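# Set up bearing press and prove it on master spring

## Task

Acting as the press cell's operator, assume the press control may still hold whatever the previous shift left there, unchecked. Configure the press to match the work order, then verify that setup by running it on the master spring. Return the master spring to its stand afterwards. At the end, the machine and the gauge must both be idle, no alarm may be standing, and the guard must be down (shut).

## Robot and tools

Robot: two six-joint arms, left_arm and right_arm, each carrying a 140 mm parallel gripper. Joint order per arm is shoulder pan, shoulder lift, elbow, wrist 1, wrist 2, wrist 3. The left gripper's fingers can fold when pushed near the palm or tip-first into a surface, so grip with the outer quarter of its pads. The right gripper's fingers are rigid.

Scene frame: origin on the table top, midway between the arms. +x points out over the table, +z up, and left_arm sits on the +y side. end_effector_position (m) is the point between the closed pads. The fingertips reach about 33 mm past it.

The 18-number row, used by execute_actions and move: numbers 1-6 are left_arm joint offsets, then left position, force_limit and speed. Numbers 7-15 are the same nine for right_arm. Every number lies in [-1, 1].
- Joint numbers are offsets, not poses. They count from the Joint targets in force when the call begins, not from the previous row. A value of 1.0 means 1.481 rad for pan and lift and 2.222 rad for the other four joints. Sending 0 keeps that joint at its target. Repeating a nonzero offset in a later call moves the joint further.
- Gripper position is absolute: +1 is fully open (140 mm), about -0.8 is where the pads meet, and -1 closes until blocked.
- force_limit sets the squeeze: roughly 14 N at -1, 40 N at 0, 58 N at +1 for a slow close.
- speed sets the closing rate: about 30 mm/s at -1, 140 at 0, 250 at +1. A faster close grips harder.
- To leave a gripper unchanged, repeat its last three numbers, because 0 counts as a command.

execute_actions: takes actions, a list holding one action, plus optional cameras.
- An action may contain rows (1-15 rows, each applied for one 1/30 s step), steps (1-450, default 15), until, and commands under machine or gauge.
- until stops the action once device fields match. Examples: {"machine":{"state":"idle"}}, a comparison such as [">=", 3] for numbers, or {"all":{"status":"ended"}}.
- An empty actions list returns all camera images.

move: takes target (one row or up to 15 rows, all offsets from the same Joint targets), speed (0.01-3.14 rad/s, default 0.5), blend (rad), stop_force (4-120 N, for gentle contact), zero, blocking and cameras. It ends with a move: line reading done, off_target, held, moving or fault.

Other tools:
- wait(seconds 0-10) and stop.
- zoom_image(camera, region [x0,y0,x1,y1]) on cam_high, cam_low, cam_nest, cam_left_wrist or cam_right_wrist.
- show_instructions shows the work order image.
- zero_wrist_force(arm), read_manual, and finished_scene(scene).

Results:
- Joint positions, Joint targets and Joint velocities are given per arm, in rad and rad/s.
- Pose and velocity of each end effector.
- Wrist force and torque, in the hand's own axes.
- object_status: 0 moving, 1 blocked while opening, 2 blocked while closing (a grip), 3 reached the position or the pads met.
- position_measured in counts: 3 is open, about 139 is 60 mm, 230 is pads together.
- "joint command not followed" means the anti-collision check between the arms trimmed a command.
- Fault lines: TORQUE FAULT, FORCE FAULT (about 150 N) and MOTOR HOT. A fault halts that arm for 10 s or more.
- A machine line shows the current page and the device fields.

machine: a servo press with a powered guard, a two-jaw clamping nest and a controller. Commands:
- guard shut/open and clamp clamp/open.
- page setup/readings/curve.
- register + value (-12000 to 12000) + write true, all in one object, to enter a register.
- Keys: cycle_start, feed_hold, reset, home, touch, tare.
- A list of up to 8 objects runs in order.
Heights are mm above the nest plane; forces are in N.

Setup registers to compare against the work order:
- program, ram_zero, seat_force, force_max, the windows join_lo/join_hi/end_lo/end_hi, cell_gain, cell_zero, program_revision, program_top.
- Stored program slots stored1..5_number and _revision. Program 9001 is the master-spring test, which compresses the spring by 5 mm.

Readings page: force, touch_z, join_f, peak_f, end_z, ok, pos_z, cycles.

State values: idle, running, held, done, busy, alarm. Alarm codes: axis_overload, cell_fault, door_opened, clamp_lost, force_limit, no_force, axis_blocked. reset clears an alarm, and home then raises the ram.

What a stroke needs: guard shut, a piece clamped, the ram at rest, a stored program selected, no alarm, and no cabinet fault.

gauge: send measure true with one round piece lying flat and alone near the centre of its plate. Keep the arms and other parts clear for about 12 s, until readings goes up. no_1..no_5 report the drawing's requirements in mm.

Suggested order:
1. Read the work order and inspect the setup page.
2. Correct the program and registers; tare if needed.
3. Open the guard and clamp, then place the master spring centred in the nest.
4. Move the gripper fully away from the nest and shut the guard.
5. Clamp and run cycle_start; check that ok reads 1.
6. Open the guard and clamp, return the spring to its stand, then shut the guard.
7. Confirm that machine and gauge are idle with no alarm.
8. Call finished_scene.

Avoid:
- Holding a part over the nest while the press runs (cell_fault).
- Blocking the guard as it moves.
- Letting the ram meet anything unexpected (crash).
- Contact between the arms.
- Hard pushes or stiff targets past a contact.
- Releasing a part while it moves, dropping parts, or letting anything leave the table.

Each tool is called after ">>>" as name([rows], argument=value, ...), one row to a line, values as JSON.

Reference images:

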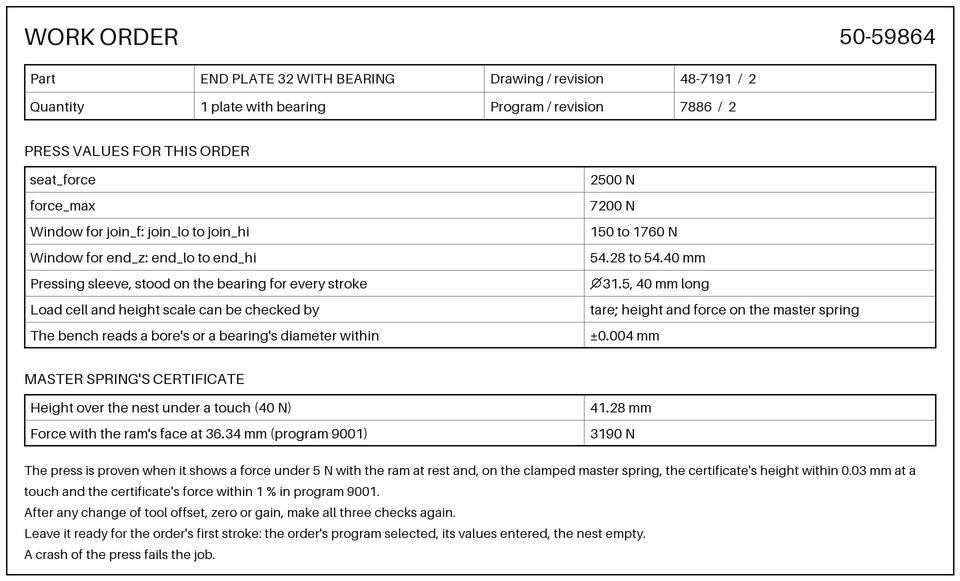

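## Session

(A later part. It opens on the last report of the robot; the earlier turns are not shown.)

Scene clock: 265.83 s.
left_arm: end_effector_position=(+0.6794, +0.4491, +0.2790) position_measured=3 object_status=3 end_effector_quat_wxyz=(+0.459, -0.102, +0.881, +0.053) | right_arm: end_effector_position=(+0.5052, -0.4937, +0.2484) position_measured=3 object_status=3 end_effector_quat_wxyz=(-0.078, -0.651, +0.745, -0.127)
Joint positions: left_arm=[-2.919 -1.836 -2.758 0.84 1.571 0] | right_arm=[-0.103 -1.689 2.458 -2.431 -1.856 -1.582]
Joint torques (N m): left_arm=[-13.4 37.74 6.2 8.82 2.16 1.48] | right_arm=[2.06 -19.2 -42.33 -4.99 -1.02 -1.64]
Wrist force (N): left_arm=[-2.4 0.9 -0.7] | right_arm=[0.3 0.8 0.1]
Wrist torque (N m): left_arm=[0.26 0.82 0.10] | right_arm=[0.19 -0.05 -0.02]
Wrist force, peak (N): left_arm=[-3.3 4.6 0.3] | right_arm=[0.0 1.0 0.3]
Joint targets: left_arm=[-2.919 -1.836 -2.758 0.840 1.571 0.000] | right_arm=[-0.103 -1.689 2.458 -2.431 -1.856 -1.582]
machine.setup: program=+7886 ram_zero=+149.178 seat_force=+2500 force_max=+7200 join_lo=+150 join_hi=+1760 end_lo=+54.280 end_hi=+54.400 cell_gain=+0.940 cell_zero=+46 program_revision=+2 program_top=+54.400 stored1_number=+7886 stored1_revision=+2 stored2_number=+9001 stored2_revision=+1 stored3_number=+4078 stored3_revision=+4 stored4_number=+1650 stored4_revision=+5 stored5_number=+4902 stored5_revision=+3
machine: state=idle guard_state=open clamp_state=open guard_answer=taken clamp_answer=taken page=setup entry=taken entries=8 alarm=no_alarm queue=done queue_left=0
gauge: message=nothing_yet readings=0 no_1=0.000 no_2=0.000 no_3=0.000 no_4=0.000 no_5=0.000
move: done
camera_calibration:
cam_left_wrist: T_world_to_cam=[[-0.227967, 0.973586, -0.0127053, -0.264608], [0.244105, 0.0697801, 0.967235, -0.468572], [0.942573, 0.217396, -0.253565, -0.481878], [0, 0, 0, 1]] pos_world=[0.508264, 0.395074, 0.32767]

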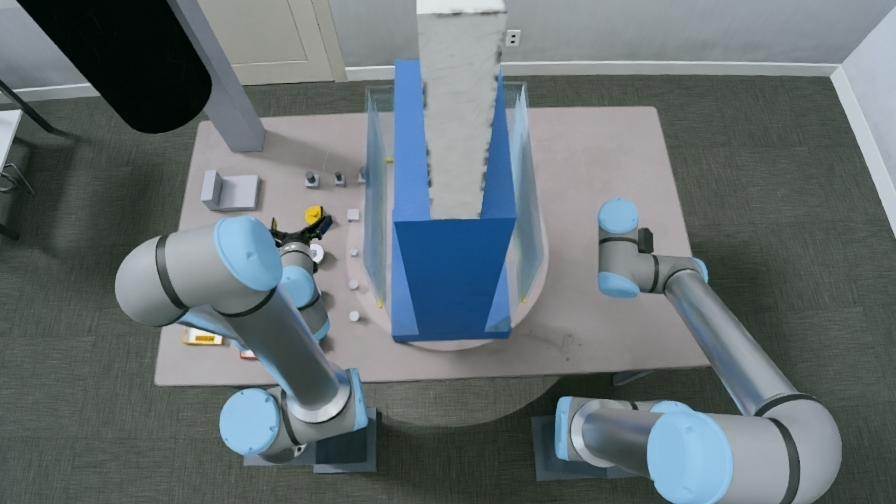

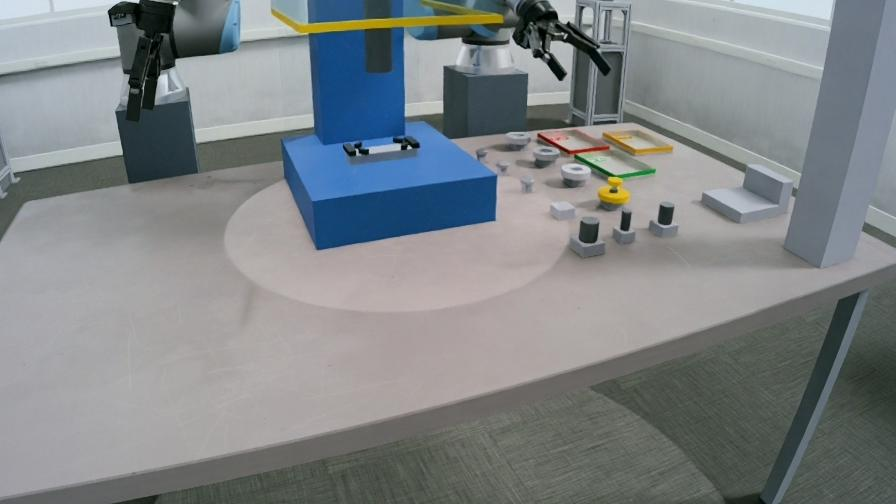

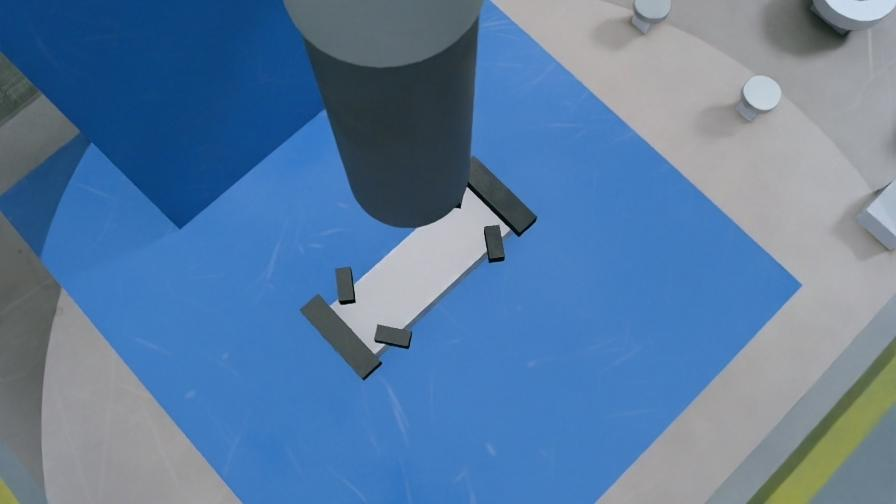

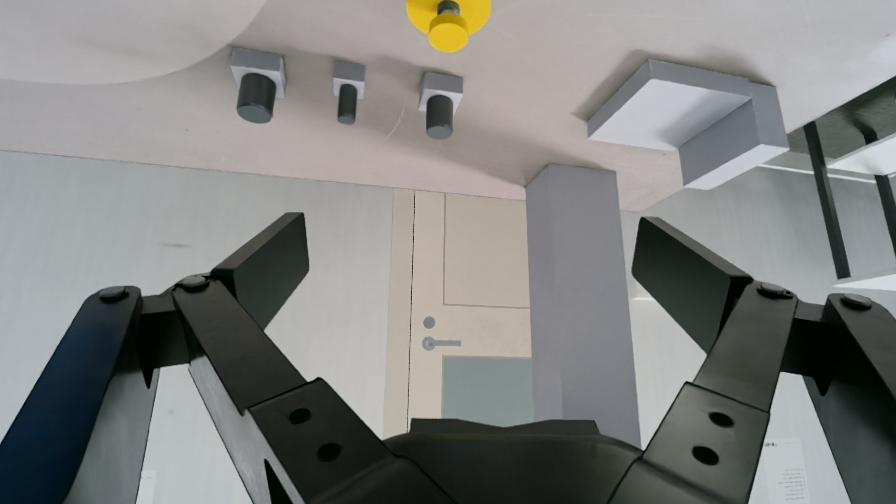

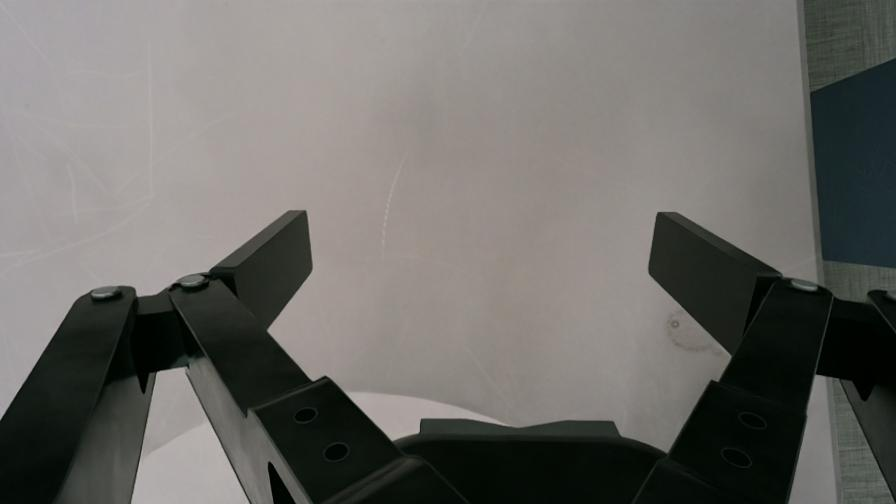

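>>> move(target=[-0.0151,-0.3842,0.0411,0.2156,0,0,0.05,-1,0,0,0,0,0,0,0,1,1,1], speed=0.4, cameras=["cam_left_wrist","cam_low"])

Scene clock: 318.03 s.
left_arm: end_effector_position=(+0.7029, +0.4407, +0.1321) position_measured=123 object_status=3 end_effector_quat_wxyz=(+0.460, -0.092, +0.882, +0.048) | right_arm: end_effector_position=(+0.5052, -0.4937, +0.2484) position_measured=3 object_status=3 end_effector_quat_wxyz=(-0.078, -0.651, +0.745, -0.127)
Joint positions: left_arm=[-2.941 -2.405 -2.666 1.319 1.571 0] | right_arm=[-0.103 -1.689 2.458 -2.431 -1.856 -1.582]
Joint torques (N m): left_arm=[6.27 43.75 -20.78 3.19 0.33 0.94] | right_arm=[2.51 -19.82 -43.91 -4.87 -1.03 -1.55]
Wrist force (N): left_arm=[-1.9 1.1 -0.1] | right_arm=[0.1 0.1 0.0]
Wrist torque (N m): left_arm=[0.33 0.74 0.03] | right_arm=[0.04 -0.01 -0.01]
Wrist force, peak (N): left_arm=[-3.0 1.2 -2.2] | right_arm=[-0.3 1.1 0.2]
Joint targets: left_arm=[-2.941 -2.405 -2.666 1.319 1.571 0.000] | right_arm=[-0.103 -1.689 2.458 -2.431 -1.856 -1.582]
machine.setup: program=+7886 ram_zero=+149.178 seat_force=+2500 force_max=+7200 join_lo=+150 join_hi=+1760 end_lo=+54.280 end_hi=+54.400 cell_gain=+0.940 cell_zero=+46 program_revision=+2 program_top=+54.400 stored1_number=+7886 stored1_revision=+2 stored2_number=+9001 stored2_revision=+1 stored3_number=+4078 stored3_revision=+4 stored4_number=+1650 stored4_revision=+5 stored5_number=+4902 stored5_revision=+3
machine: state=idle guard_state=open clamp_state=open guard_answer=taken clamp_answer=taken page=setup entry=taken entries=8 alarm=no_alarm queue=done queue_left=0
gauge: message=nothing_yet readings=0 no_1=0.000 no_2=0.000 no_3=0.000 no_4=0.000 no_5=0.000
move: done
camera_calibration:
cam_left_wrist: T_world_to_cam=[[-0.205927, 0.978485, -0.0126645, -0.270693], [0.244246, 0.0639265, 0.967604, -0.32925], [0.947596, 0.196163, -0.252155, -0.533759], [0, 0, 0, 1]] pos_world=[0.530462, 0.390621, 0.180566]
Images, in order (width x height): cam_low 896x504, cam_left_wrist 896x504.

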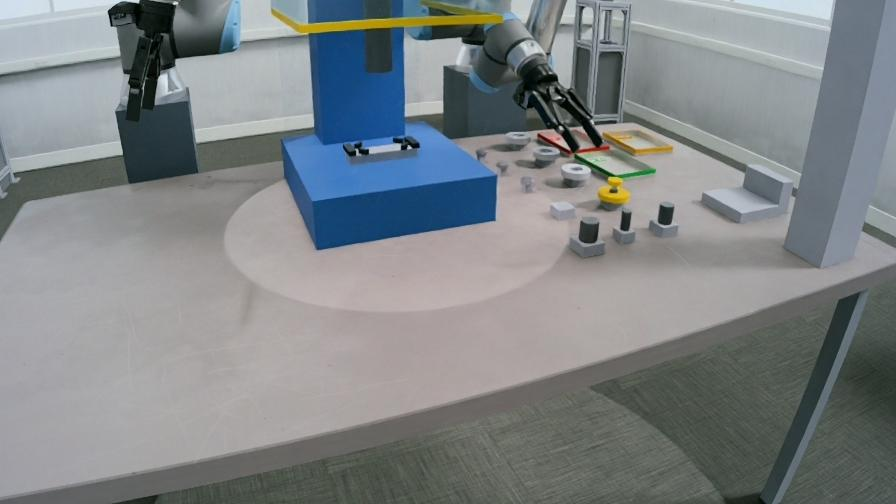

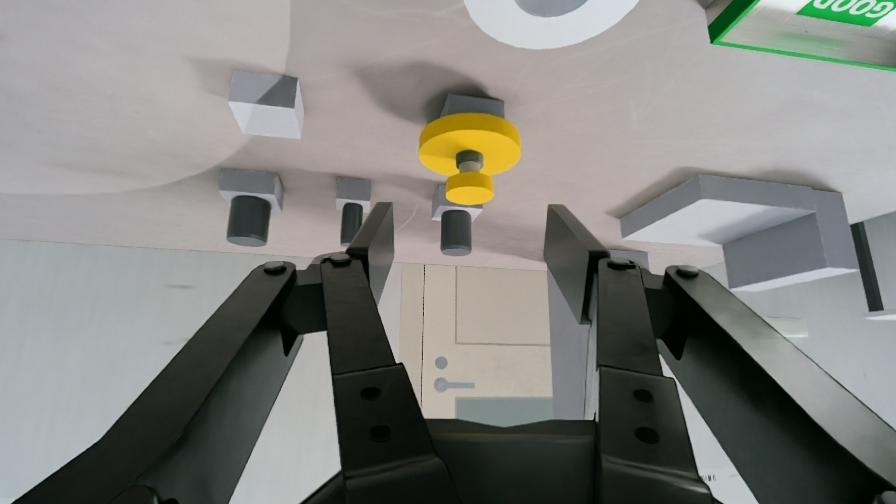

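>>> zoom_image(camera="cam_left_wrist", region=[380, 80, 580, 280])

>>> zoom_image(camera="cam_low", region=[540, 160, 680, 220])

Scaled by 2.520 from the camera's 896x504 image, which has a finer 1280x720 frame.

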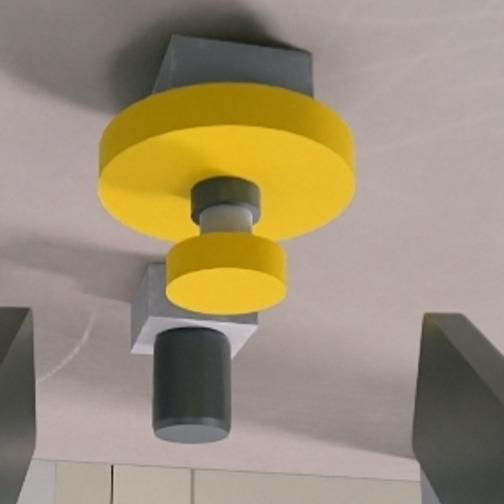

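Scaled by 3.600 from the camera's 896x504 image, which has a finer 1280x720 frame.

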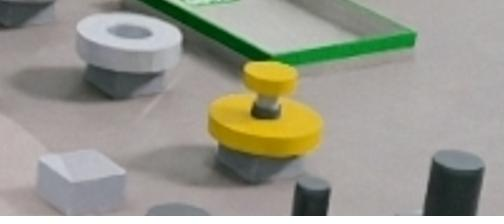

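>>> move(target=[0.0018,-0.0343,0.0461,-0.0234,0,0,0.05,-1,0,0,0,0,0,0,0,1,1,1], speed=0.15, cameras=["cam_left_wrist","cam_low"])

>>> zoom_image(camera="cam_left_wrist", region=[380, 80, 580, 280])

>>> zoom_image(camera="cam_low", region=[540, 120, 680, 220])

Scene clock: 362.10 s.
left_arm: end_effector_position=(+0.7501, +0.4525, +0.0986) position_measured=123 object_status=3 end_effector_quat_wxyz=(+0.459, -0.094, +0.882, +0.049) end_effector_velocity=(-0.003, -0.001, +0.001) end_effector_angular_velocity=(-0.001, +0.002, +0.000) | right_arm: end_effector_position=(+0.5052, -0.4937, +0.2484) position_measured=3 object_status=3 end_effector_quat_wxyz=(-0.078, -0.651, +0.745, -0.127)
Joint positions: left_arm=[-2.938 -2.456 -2.564 1.267 1.571 0] | right_arm=[-0.103 -1.689 2.458 -2.431 -1.856 -1.582]
Joint velocities: left_arm=[0 0.001 -0.006 0.002 0 -0.001] | right_arm=[within noise]
Joint torques (N m): left_arm=[9.2 64.61 -17.35 8.95 -1.56 0.69] | right_arm=[2.33 -18.59 -43.61 -4.98 -1.16 -1.63]
Wrist force (N): left_arm=[-1.6 1.0 -0.2] | right_arm=[-0.2 0.2 0.1]
Wrist torque (N m): left_arm=[0.31 0.67 0.08] | right_arm=[0.06 0.06 -0.01]
Wrist force, peak (N): left_arm=[-2.3 1.7 -0.3] | right_arm=[0.5 1.1 0.3]
Joint targets: left_arm=[-2.938 -2.455 -2.564 1.267 1.571 0.000] | right_arm=[-0.103 -1.689 2.458 -2.431 -1.856 -1.582]
machine.setup: program=+7886 ram_zero=+149.178 seat_force=+2500 force_max=+7200 join_lo=+150 join_hi=+1760 end_lo=+54.280 end_hi=+54.400 cell_gain=+0.940 cell_zero=+46 program_revision=+2 program_top=+54.400 stored1_number=+7886 stored1_revision=+2 stored2_number=+9001 stored2_revision=+1 stored3_number=+4078 stored3_revision=+4 stored4_number=+1650 stored4_revision=+5 stored5_number=+4902 stored5_revision=+3
machine: state=idle guard_state=open clamp_state=open guard_answer=taken clamp_answer=taken page=setup entry=taken entries=8 alarm=no_alarm queue=done queue_left=0
gauge: message=nothing_yet readings=0 no_1=0.000 no_2=0.000 no_3=0.000 no_4=0.000 no_5=0.000
move: done
camera_calibration:
cam_left_wrist: T_world_to_cam=[[-0.208673, 0.977903, -0.0127298, -0.270573], [0.244729, 0.0648157, 0.967423, -0.309847], [0.94687, 0.198759, -0.252847, -0.589847], [0, 0, 0, 1]] pos_world=[0.577876, 0.401915, 0.147168]
Images, in order (width x height): cam_low 896x504, cam_left_wrist 896x504.

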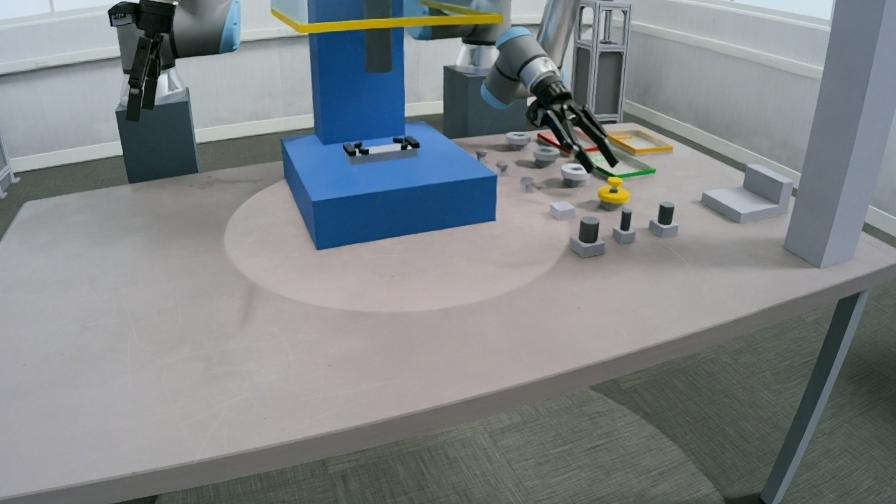

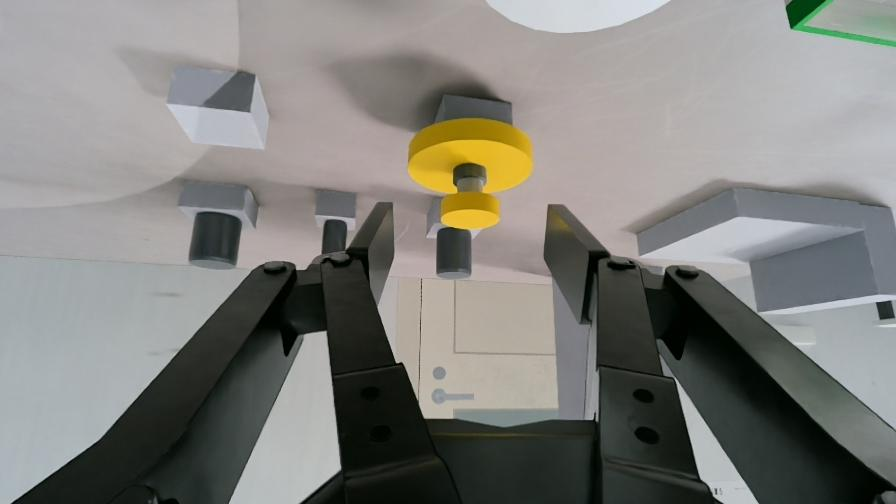

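Scaled by 2.520 from the camera's 896x504 image, which has a finer 1280x720 frame.

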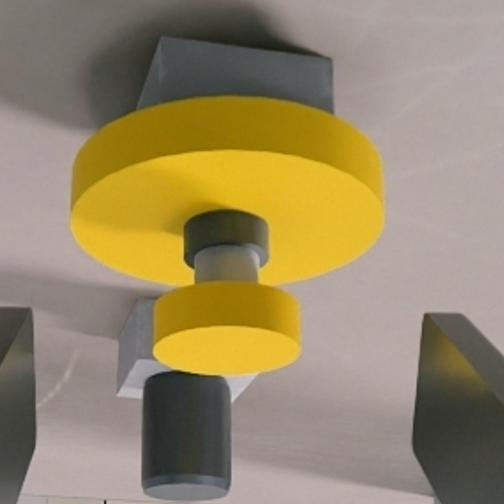

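Scaled by 3.600 from the camera's 896x504 image, which has a finer 1280x720 frame.

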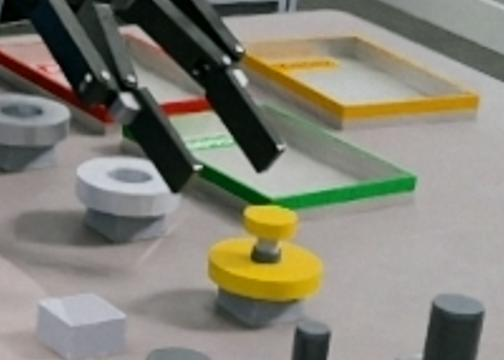

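>>> move(target=[0.0014,-0.0231,0.0307,-0.0155,0,0,0.05,-1,0,0,0,0,0,0,0,1,1,1], speed=0.08, stop_force=15, cameras=["cam_left_wrist","cam_low"])

>>> zoom_image(camera="cam_left_wrist", region=[380, 80, 580, 280])

>>> zoom_image(camera="cam_low", region=[560, 140, 660, 220])

Scene clock: 381.03 s.
left_arm: end_effector_position=(+0.7810, +0.4606, +0.0766) position_measured=123 object_status=3 end_effector_quat_wxyz=(+0.459, -0.095, +0.882, +0.049) | right_arm: end_effector_position=(+0.5052, -0.4937, +0.2484) position_measured=3 object_status=3 end_effector_quat_wxyz=(-0.078, -0.651, +0.745, -0.127)
Joint positions: left_arm=[-2.936 -2.49 -2.496 1.233 1.571 0] | right_arm=[-0.103 -1.689 2.458 -2.431 -1.856 -1.582]
Joint torques (N m): left_arm=[2.88 68.41 -17.39 8.32 -1.37 0.36] | right_arm=[2.3 -20.12 -43.8 -4.87 -0.94 -1.51]
Wrist force (N): left_arm=[-1.8 1.0 -0.8] | right_arm=[0.0 0.4 0.3]
Wrist torque (N m): left_arm=[0.34 0.68 0.12] | right_arm=[0.11 0.00 -0.01]
Wrist force, peak (N): left_arm=[-2.2 1.1 -1.1] | right_arm=[0.1 1.2 -0.2]
Joint targets: left_arm=[-2.936 -2.490 -2.496 1.233 1.571 0.000] | right_arm=[-0.103 -1.689 2.458 -2.431 -1.856 -1.582]
machine.setup: program=+7886 ram_zero=+149.178 seat_force=+2500 force_max=+7200 join_lo=+150 join_hi=+1760 end_lo=+54.280 end_hi=+54.400 cell_gain=+0.940 cell_zero=+46 program_revision=+2 program_top=+54.400 stored1_number=+7886 stored1_revision=+2 stored2_number=+9001 stored2_revision=+1 stored3_number=+4078 stored3_revision=+4 stored4_number=+1650 stored4_revision=+5 stored5_number=+4902 stored5_revision=+3
machine: state=idle guard_state=open clamp_state=open guard_answer=taken clamp_answer=taken page=setup entry=taken entries=8 alarm=no_alarm queue=done queue_left=0
gauge: message=nothing_yet readings=0 no_1=0.000 no_2=0.000 no_3=0.000 no_4=0.000 no_5=0.000
move: done
camera_calibration:
cam_left_wrist: T_world_to_cam=[[-0.210647, 0.97748, -0.0126798, -0.270637], [0.244814, 0.0653061, 0.967368, -0.296904], [0.946411, 0.200669, -0.253057, -0.626797], [0, 0, 0, 1]] pos_world=[0.608885, 0.409711, 0.125169]
Images, in order (width x height): cam_low 896x504, cam_left_wrist 896x504.

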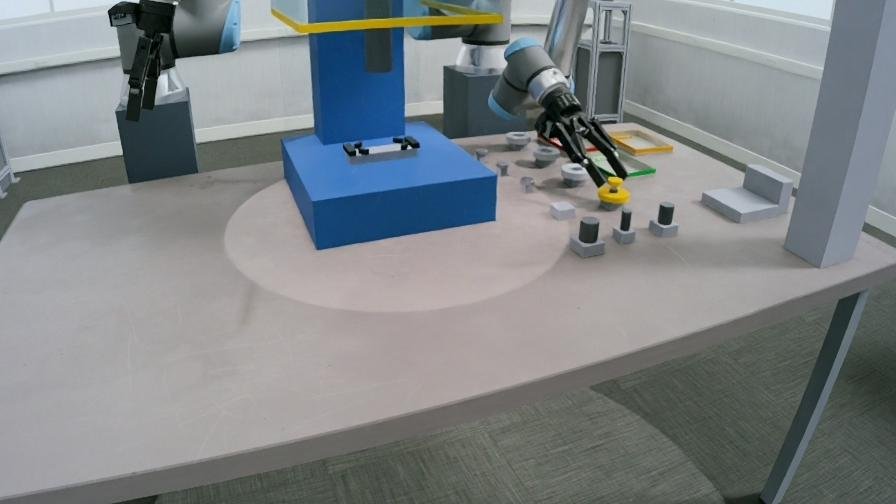

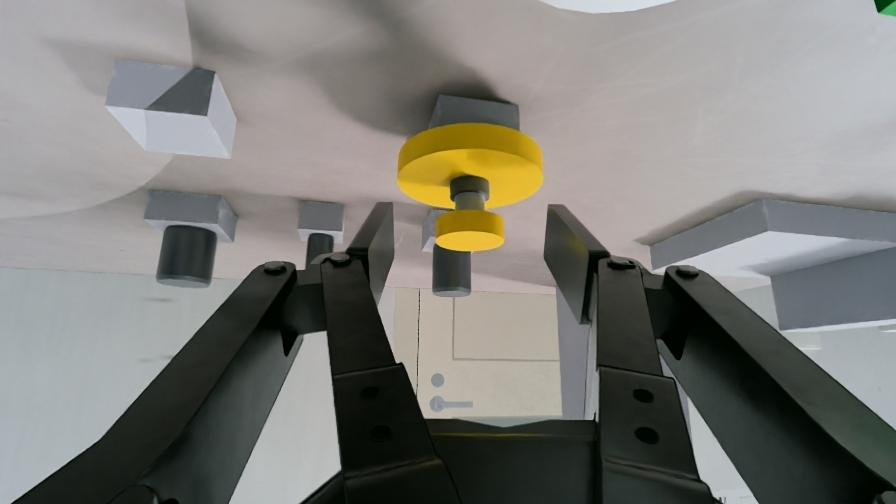

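Scaled by 2.520 from the camera's 896x504 image, which has a finer 1280x720 frame.

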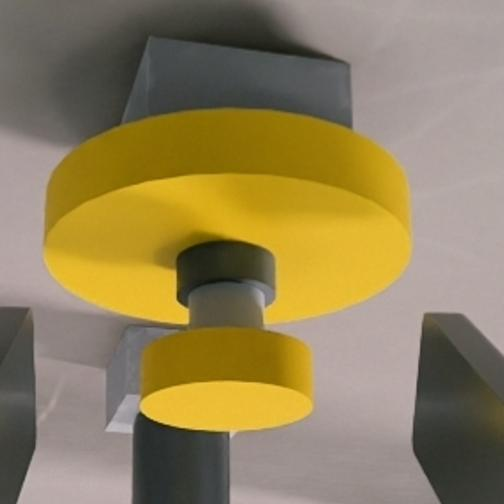

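Scaled by 5.040 from the camera's 896x504 image, which has a finer 1280x720 frame.

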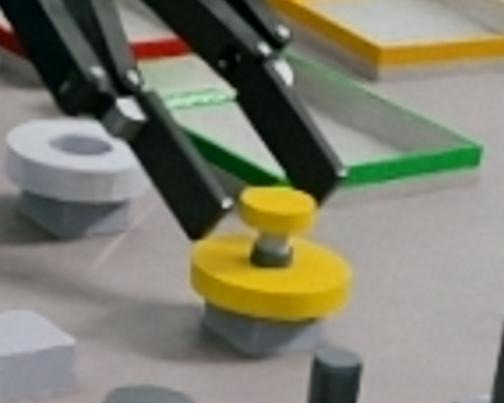

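>>> move(target=[0.0002,-0.0024,0.0032,-0.0016,0,0,0.05,-1,0,0,0,0,0,0,0,1,1,1], speed=0.08, stop_force=15)

>>> execute_actions([
  {"rows":[[0,0,0,0,0,0,-1,0,-1,0,0,0,0,0,0,1,1,1]],"steps":100},
], cameras=["cam_left_wrist","cam_low"])

>>> zoom_image(camera="cam_low", region=[560, 140, 660, 220])

>>> zoom_image(camera="cam_left_wrist", region=[380, 80, 580, 280])

Scene clock: 402.90 s.
left_arm: end_effector_position=(+0.7842, +0.4615, +0.0743) position_measured=123 object_status=3 end_effector_quat_wxyz=(+0.459, -0.095, +0.882, +0.049) | right_arm: end_effector_position=(+0.5052, -0.4937, +0.2484) position_measured=3 object_status=3 end_effector_quat_wxyz=(-0.078, -0.651, +0.745, -0.127)
Joint positions: left_arm=[-2.936 -2.493 -2.488 1.229 1.571 0] | right_arm=[-0.103 -1.689 2.458 -2.431 -1.856 -1.582]
Joint torques (N m): left_arm=[13.95 61.03 -16.09 5.04 -0.84 0.42] | right_arm=[1.81 -19.82 -43.64 -5.1 -1.09 -1.53]
Wrist force (N): left_arm=[-1.6 1.5 -0.5] | right_arm=[0.5 0.0 0.3]
Wrist torque (N m): left_arm=[0.45 0.64 0.12] | right_arm=[0.00 -0.10 -0.01]
Wrist force, peak (N): left_arm=[-2.3 1.2 -0.9] | right_arm=[0.1 1.2 -0.1]
Joint targets: left_arm=[-2.936 -2.493 -2.489 1.229 1.571 0.000] | right_arm=[-0.103 -1.689 2.458 -2.431 -1.856 -1.582]
machine.setup: program=+7886 ram_zero=+149.178 seat_force=+2500 force_max=+7200 join_lo=+150 join_hi=+1760 end_lo=+54.280 end_hi=+54.400 cell_gain=+0.940 cell_zero=+46 program_revision=+2 program_top=+54.400 stored1_number=+7886 stored1_revision=+2 stored2_number=+9001 stored2_revision=+1 stored3_number=+4078 stored3_revision=+4 stored4_number=+1650 stored4_revision=+5 stored5_number=+4902 stored5_revision=+3
machine: state=idle guard_state=open clamp_state=open guard_answer=taken clamp_answer=taken page=setup entry=taken entries=8 alarm=no_alarm queue=done queue_left=0
gauge: message=nothing_yet readings=0 no_1=0.000 no_2=0.000 no_3=0.000 no_4=0.000 no_5=0.000
move: done

Scene clock: 406.43 s.
left_arm: end_effector_position=(+0.7842, +0.4615, +0.0743) position_measured=185 object_status=2 end_effector_quat_wxyz=(+0.459, -0.095, +0.882, +0.049) | right_arm: end_effector_position=(+0.5052, -0.4937, +0.2484) position_measured=3 object_status=3 end_effector_quat_wxyz=(-0.078, -0.651, +0.745, -0.127)
Joint positions: left_arm=[-2.936 -2.493 -2.489 1.229 1.571 0] | right_arm=[-0.103 -1.689 2.458 -2.431 -1.856 -1.582]
Joint torques (N m): left_arm=[12.34 63.5 1 1.73 -0.82 0.06] | right_arm=[1.96 -19.72 -43.98 -4.83 -0.95 -1.52]
Wrist force (N): left_arm=[-5.6 -0.9 -12.8] | right_arm=[0.4 0.5 0.1]
Wrist torque (N m): left_arm=[0.47 0.64 0.12] | right_arm=[0.12 -0.07 -0.02]
Wrist force, peak (N): left_arm=[-5.8 -1.3 -13.2] | right_arm=[0.7 0.6 -0.4]
Joint targets: left_arm=[-2.936 -2.493 -2.489 1.229 1.571 0.000] | right_arm=[-0.103 -1.689 2.458 -2.431 -1.856 -1.582]
machine.setup: program=+7886 ram_zero=+149.178 seat_force=+2500 force_max=+7200 join_lo=+150 join_hi=+1760 end_lo=+54.280 end_hi=+54.400 cell_gain=+0.940 cell_zero=+46 program_revision=+2 program_top=+54.400 stored1_number=+7886 stored1_revision=+2 stored2_number=+9001 stored2_revision=+1 stored3_number=+4078 stored3_revision=+4 stored4_number=+1650 stored4_revision=+5 stored5_number=+4902 stored5_revision=+3
machine: state=idle guard_state=open clamp_state=open guard_answer=taken clamp_answer=taken page=setup entry=taken entries=8 alarm=no_alarm queue=done queue_left=0
gauge: message=nothing_yet readings=0 no_1=0.000 no_2=0.000 no_3=0.000 no_4=0.000 no_5=0.000
camera_calibration:
cam_left_wrist: T_world_to_cam=[[-0.210969, 0.97741, -0.0126938, -0.270546], [0.244798, 0.0654017, 0.967366, -0.295544], [0.946344, 0.200977, -0.253065, -0.630653], [0, 0, 0, 1]] pos_world=[0.612086, 0.41051, 0.122869]
Images, in order (width x height): cam_low 896x504, cam_left_wrist 896x504.

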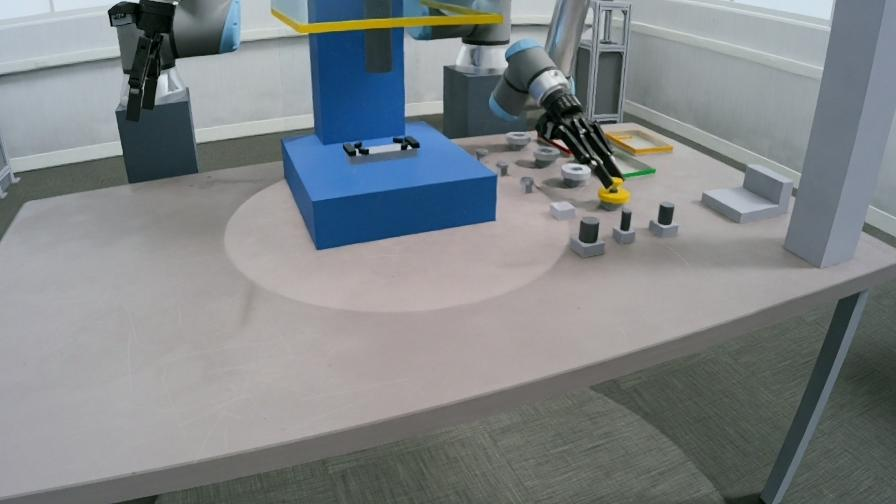

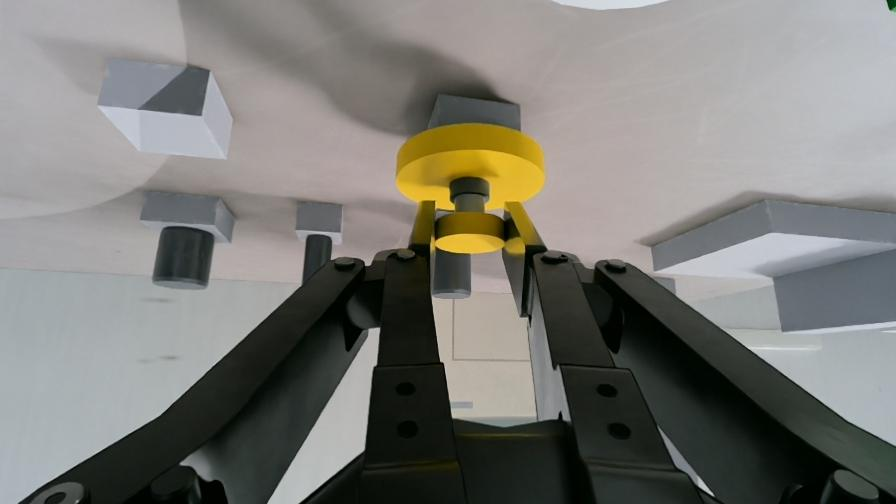

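Scaled by 5.040 from the camera's 896x504 image, which has a finer 1280x720 frame.

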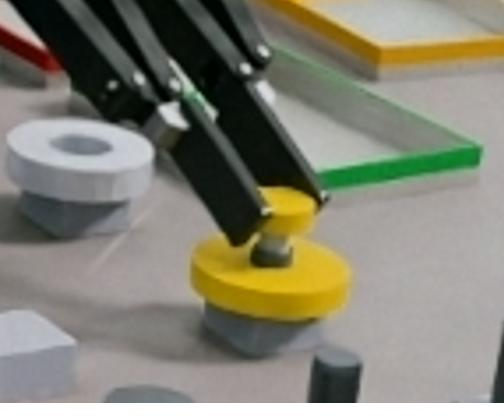

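Scaled by 2.520 from the camera's 896x504 image, which has a finer 1280x720 frame.

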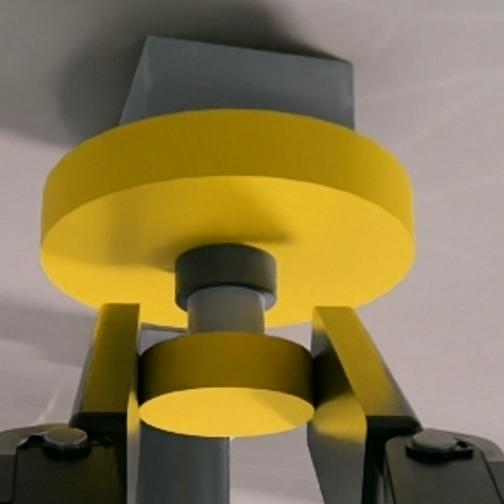

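>>> zoom_image(camera="cam_low", region=[320, 40, 460, 190])

Scaled by 3.360 from the camera's 896x504 image, which has a finer 1280x720 frame.

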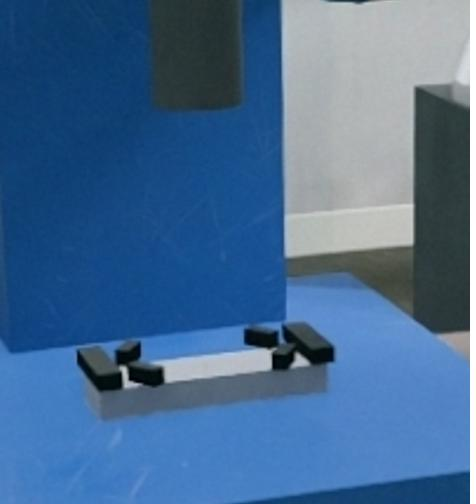

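>>> move(target=[0,0.1876,-0.029,-0.0958,0,0,-1,0,-1,0,0,0,0,0,0,1,1,1], speed=0.12, cameras=["cam_left_wrist","cam_low"])

>>> zoom_image(camera="cam_low", region=[560, 100, 680, 220])

>>> zoom_image(camera="cam_left_wrist", region=[380, 80, 580, 280])

Scene clock: 459.90 s.
left_arm: end_effector_position=(+0.7840, +0.4614, +0.1744) position_measured=185 object_status=2 end_effector_quat_wxyz=(+0.459, -0.095, +0.882, +0.049) | right_arm: end_effector_position=(+0.5052, -0.4937, +0.2484) position_measured=3 object_status=3 end_effector_quat_wxyz=(-0.078, -0.651, +0.745, -0.127)
Joint positions: left_arm=[-2.936 -2.215 -2.553 1.016 1.571 0] | right_arm=[-0.103 -1.689 2.458 -2.431 -1.856 -1.582]
Joint torques (N m): left_arm=[9.74 49.92 11.79 10.99 -0.07 -0.35] | right_arm=[2.55 -19.36 -43.95 -5.03 -1.26 -1.5]
Wrist force (N): left_arm=[1.5 0.9 1.6] | right_arm=[0.3 0.6 0.0]
Wrist torque (N m): left_arm=[0.33 0.81 0.11] | right_arm=[0.15 -0.05 -0.02]
Wrist force, peak (N): left_arm=[-5.4 -0.8 -13.7] | right_arm=[-0.4 1.2 -0.1]
Joint targets: left_arm=[-2.936 -2.215 -2.553 1.017 1.571 0.000] | right_arm=[-0.103 -1.689 2.458 -2.431 -1.856 -1.582]
machine.setup: program=+7886 ram_zero=+149.178 seat_force=+2500 force_max=+7200 join_lo=+150 join_hi=+1760 end_lo=+54.280 end_hi=+54.400 cell_gain=+0.940 cell_zero=+46 program_revision=+2 program_top=+54.400 stored1_number=+7886 stored1_revision=+2 stored2_number=+9001 stored2_revision=+1 stored3_number=+4078 stored3_revision=+4 stored4_number=+1650 stored4_revision=+5 stored5_number=+4902 stored5_revision=+3
machine: state=idle guard_state=open clamp_state=open guard_answer=taken clamp_answer=taken page=setup entry=taken entries=8 alarm=no_alarm queue=done queue_left=0
gauge: message=nothing_yet readings=0 no_1=0.000 no_2=0.000 no_3=0.000 no_4=0.000 no_5=0.000
move: done
camera_calibration:
cam_left_wrist: T_world_to_cam=[[-0.210953, 0.977413, -0.0127199, -0.269322], [0.244678, 0.0653979, 0.967396, -0.392357], [0.946378, 0.200963, -0.252948, -0.605148], [0, 0, 0, 1]] pos_world=[0.611886, 0.41051, 0.223068]
Images, in order (width x height): cam_low 896x504, cam_left_wrist 896x504.

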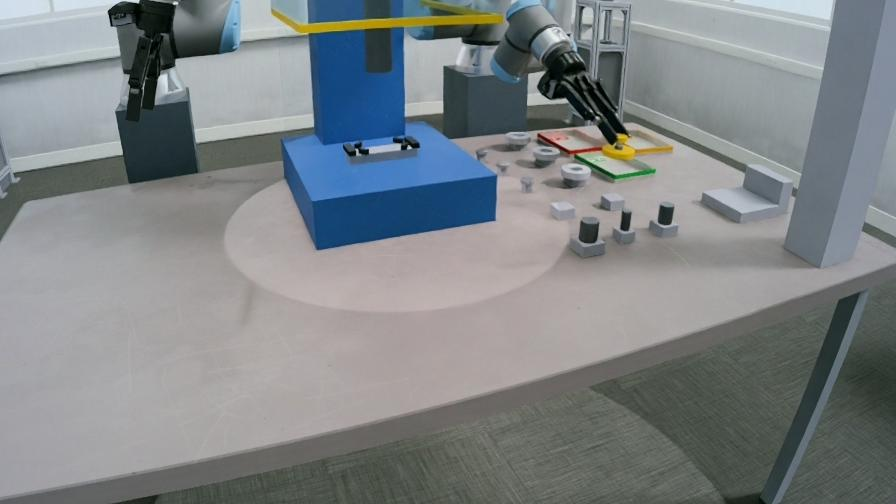

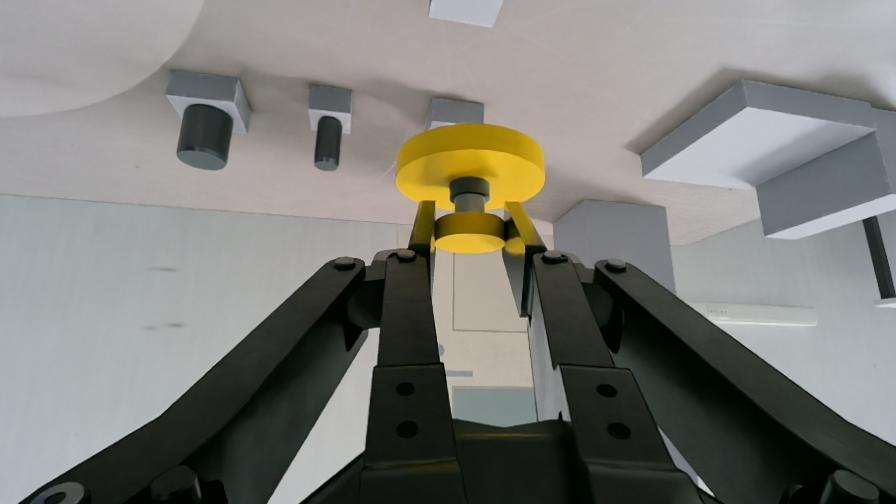

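Scaled by 4.200 from the camera's 896x504 image, which has a finer 1280x720 frame.

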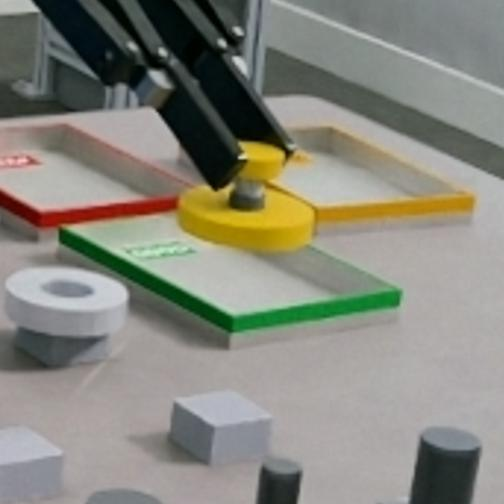

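Scaled by 2.520 from the camera's 896x504 image, which has a finer 1280x720 frame.

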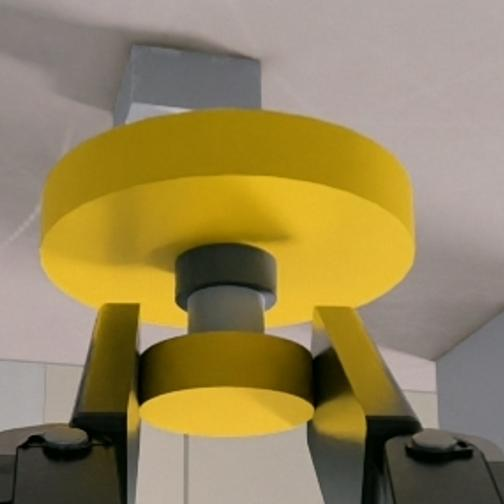

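>>> move([
  [0.0519,0.0427,0.0006,-0.07,-0.2132,0.1652,-1,0,-1,0,0,0,0,0,0,1,1,1],
  [0.1074,0.1521,-0.0021,-0.3532,-0.4049,0.4856,-1,0,-1,0,0,0,0,0,0,1,1,1],
  [0.14,0.3273,0.0473,-0.9358,-0.3802,1.0,-1,0,-1,0,0,0,0,0,0,1,1,1],
], speed=0.4, blend=[0.1,0.1,0], cameras=["all"])

Scene clock: 483.57 s.
left_arm: end_effector_position=(+0.5990, +0.2497, +0.2096) position_measured=185 object_status=2 end_effector_quat_wxyz=(+0.324, +0.623, +0.631, -0.328) | right_arm: end_effector_position=(+0.5052, -0.4937, +0.2484) position_measured=3 object_status=3 end_effector_quat_wxyz=(-0.078, -0.651, +0.745, -0.127)
Joint positions: left_arm=[-2.729 -1.73 -2.448 -1.063 0.726 2.221] | right_arm=[-0.103 -1.689 2.458 -2.431 -1.856 -1.582]
Joint torques (N m): left_arm=[-6.82 32.76 16.08 3.55 -4.07 0.73] | right_arm=[2.01 -19.4 -43.48 -5.01 -1.09 -1.56]
Wrist force (N): left_arm=[1.8 1.2 2.1] | right_arm=[0.2 0.0 0.0]
Wrist torque (N m): left_arm=[0.36 0.74 -0.30] | right_arm=[0.01 -0.03 -0.02]
Wrist force, peak (N): left_arm=[1.5 5.1 1.6] | right_arm=[0.4 1.0 -0.2]
Joint targets: left_arm=[-2.729 -1.731 -2.448 -1.063 0.726 2.222] | right_arm=[-0.103 -1.689 2.458 -2.431 -1.856 -1.582]
machine.setup: program=+7886 ram_zero=+149.178 seat_force=+2500 force_max=+7200 join_lo=+150 join_hi=+1760 end_lo=+54.280 end_hi=+54.400 cell_gain=+0.940 cell_zero=+46 program_revision=+2 program_top=+54.400 stored1_number=+7886 stored1_revision=+2 stored2_number=+9001 stored2_revision=+1 stored3_number=+4078 stored3_revision=+4 stored4_number=+1650 stored4_revision=+5 stored5_number=+4902 stored5_revision=+3
machine: state=idle guard_state=open clamp_state=open guard_answer=taken clamp_answer=taken page=setup entry=taken entries=8 alarm=no_alarm queue=done queue_left=0
gauge: message=nothing_yet readings=0 no_1=0.000 no_2=0.000 no_3=0.000 no_4=0.000 no_5=0.000
move: done
camera_calibration:
cam_left_wrist: T_world_to_cam=[[0.999728, 0.00562397, -0.0226504, -0.581349], [0.0233363, -0.253079, 0.967164, -0.155085], [-0.000293042, -0.967429, -0.253141, 0.480294], [0, 0, 0, 1]] pos_world=[0.584951, 0.428671, 0.258407]

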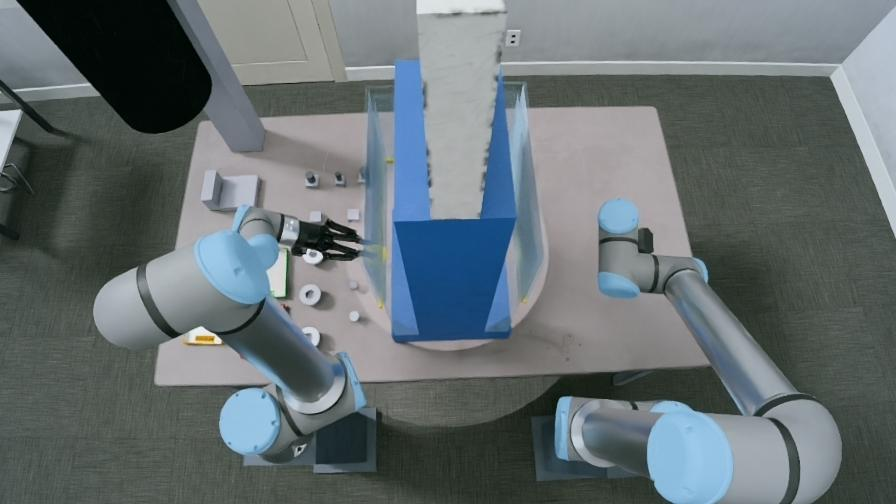

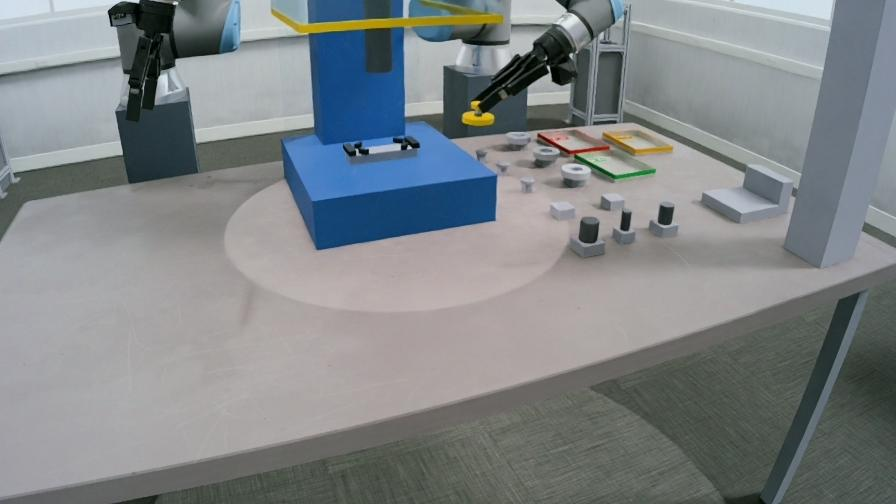

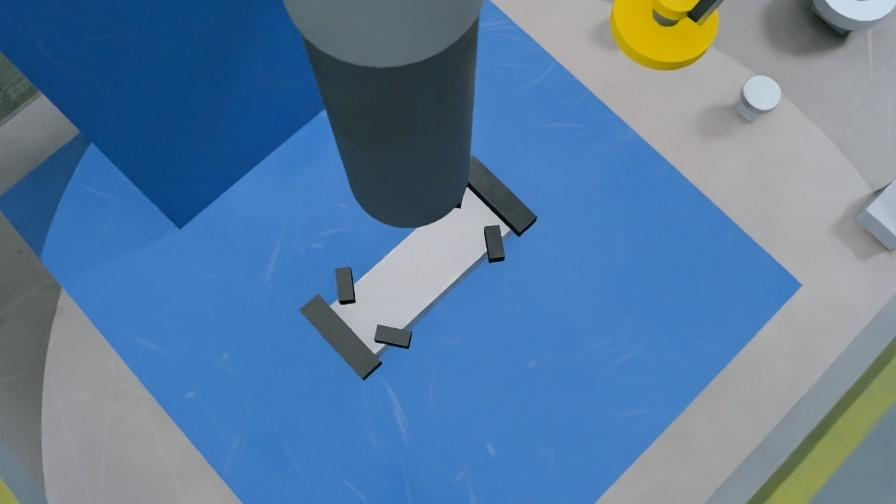

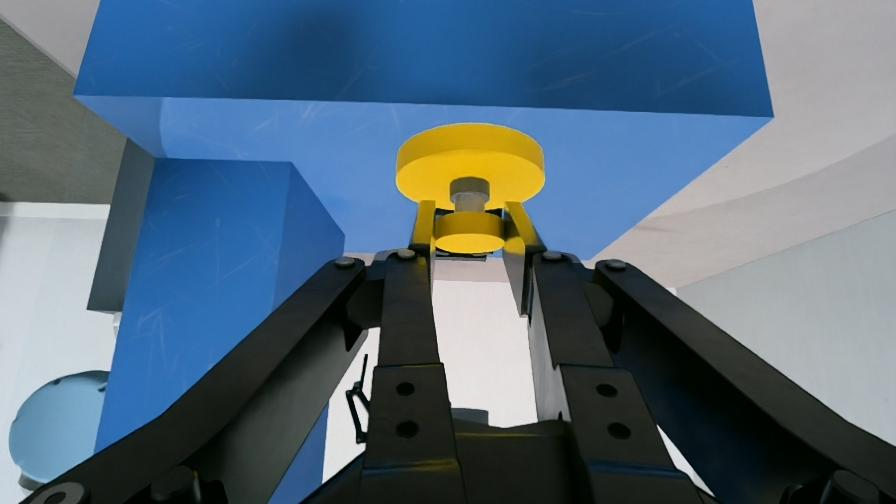

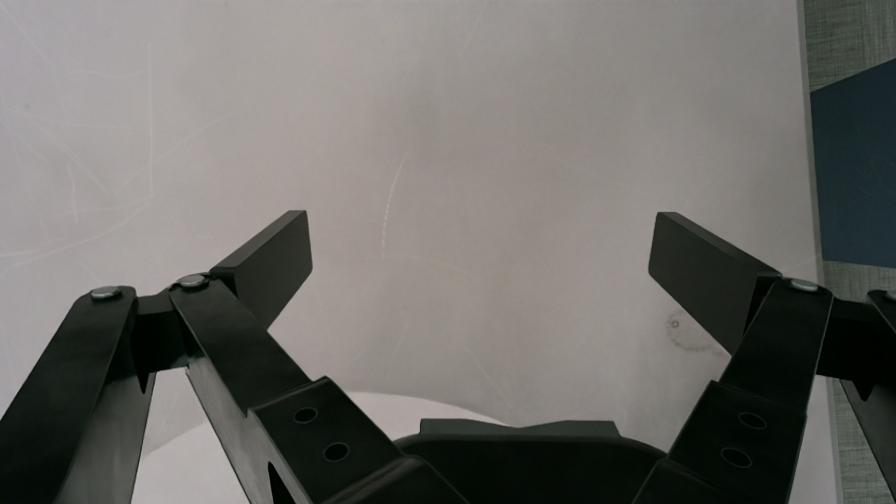

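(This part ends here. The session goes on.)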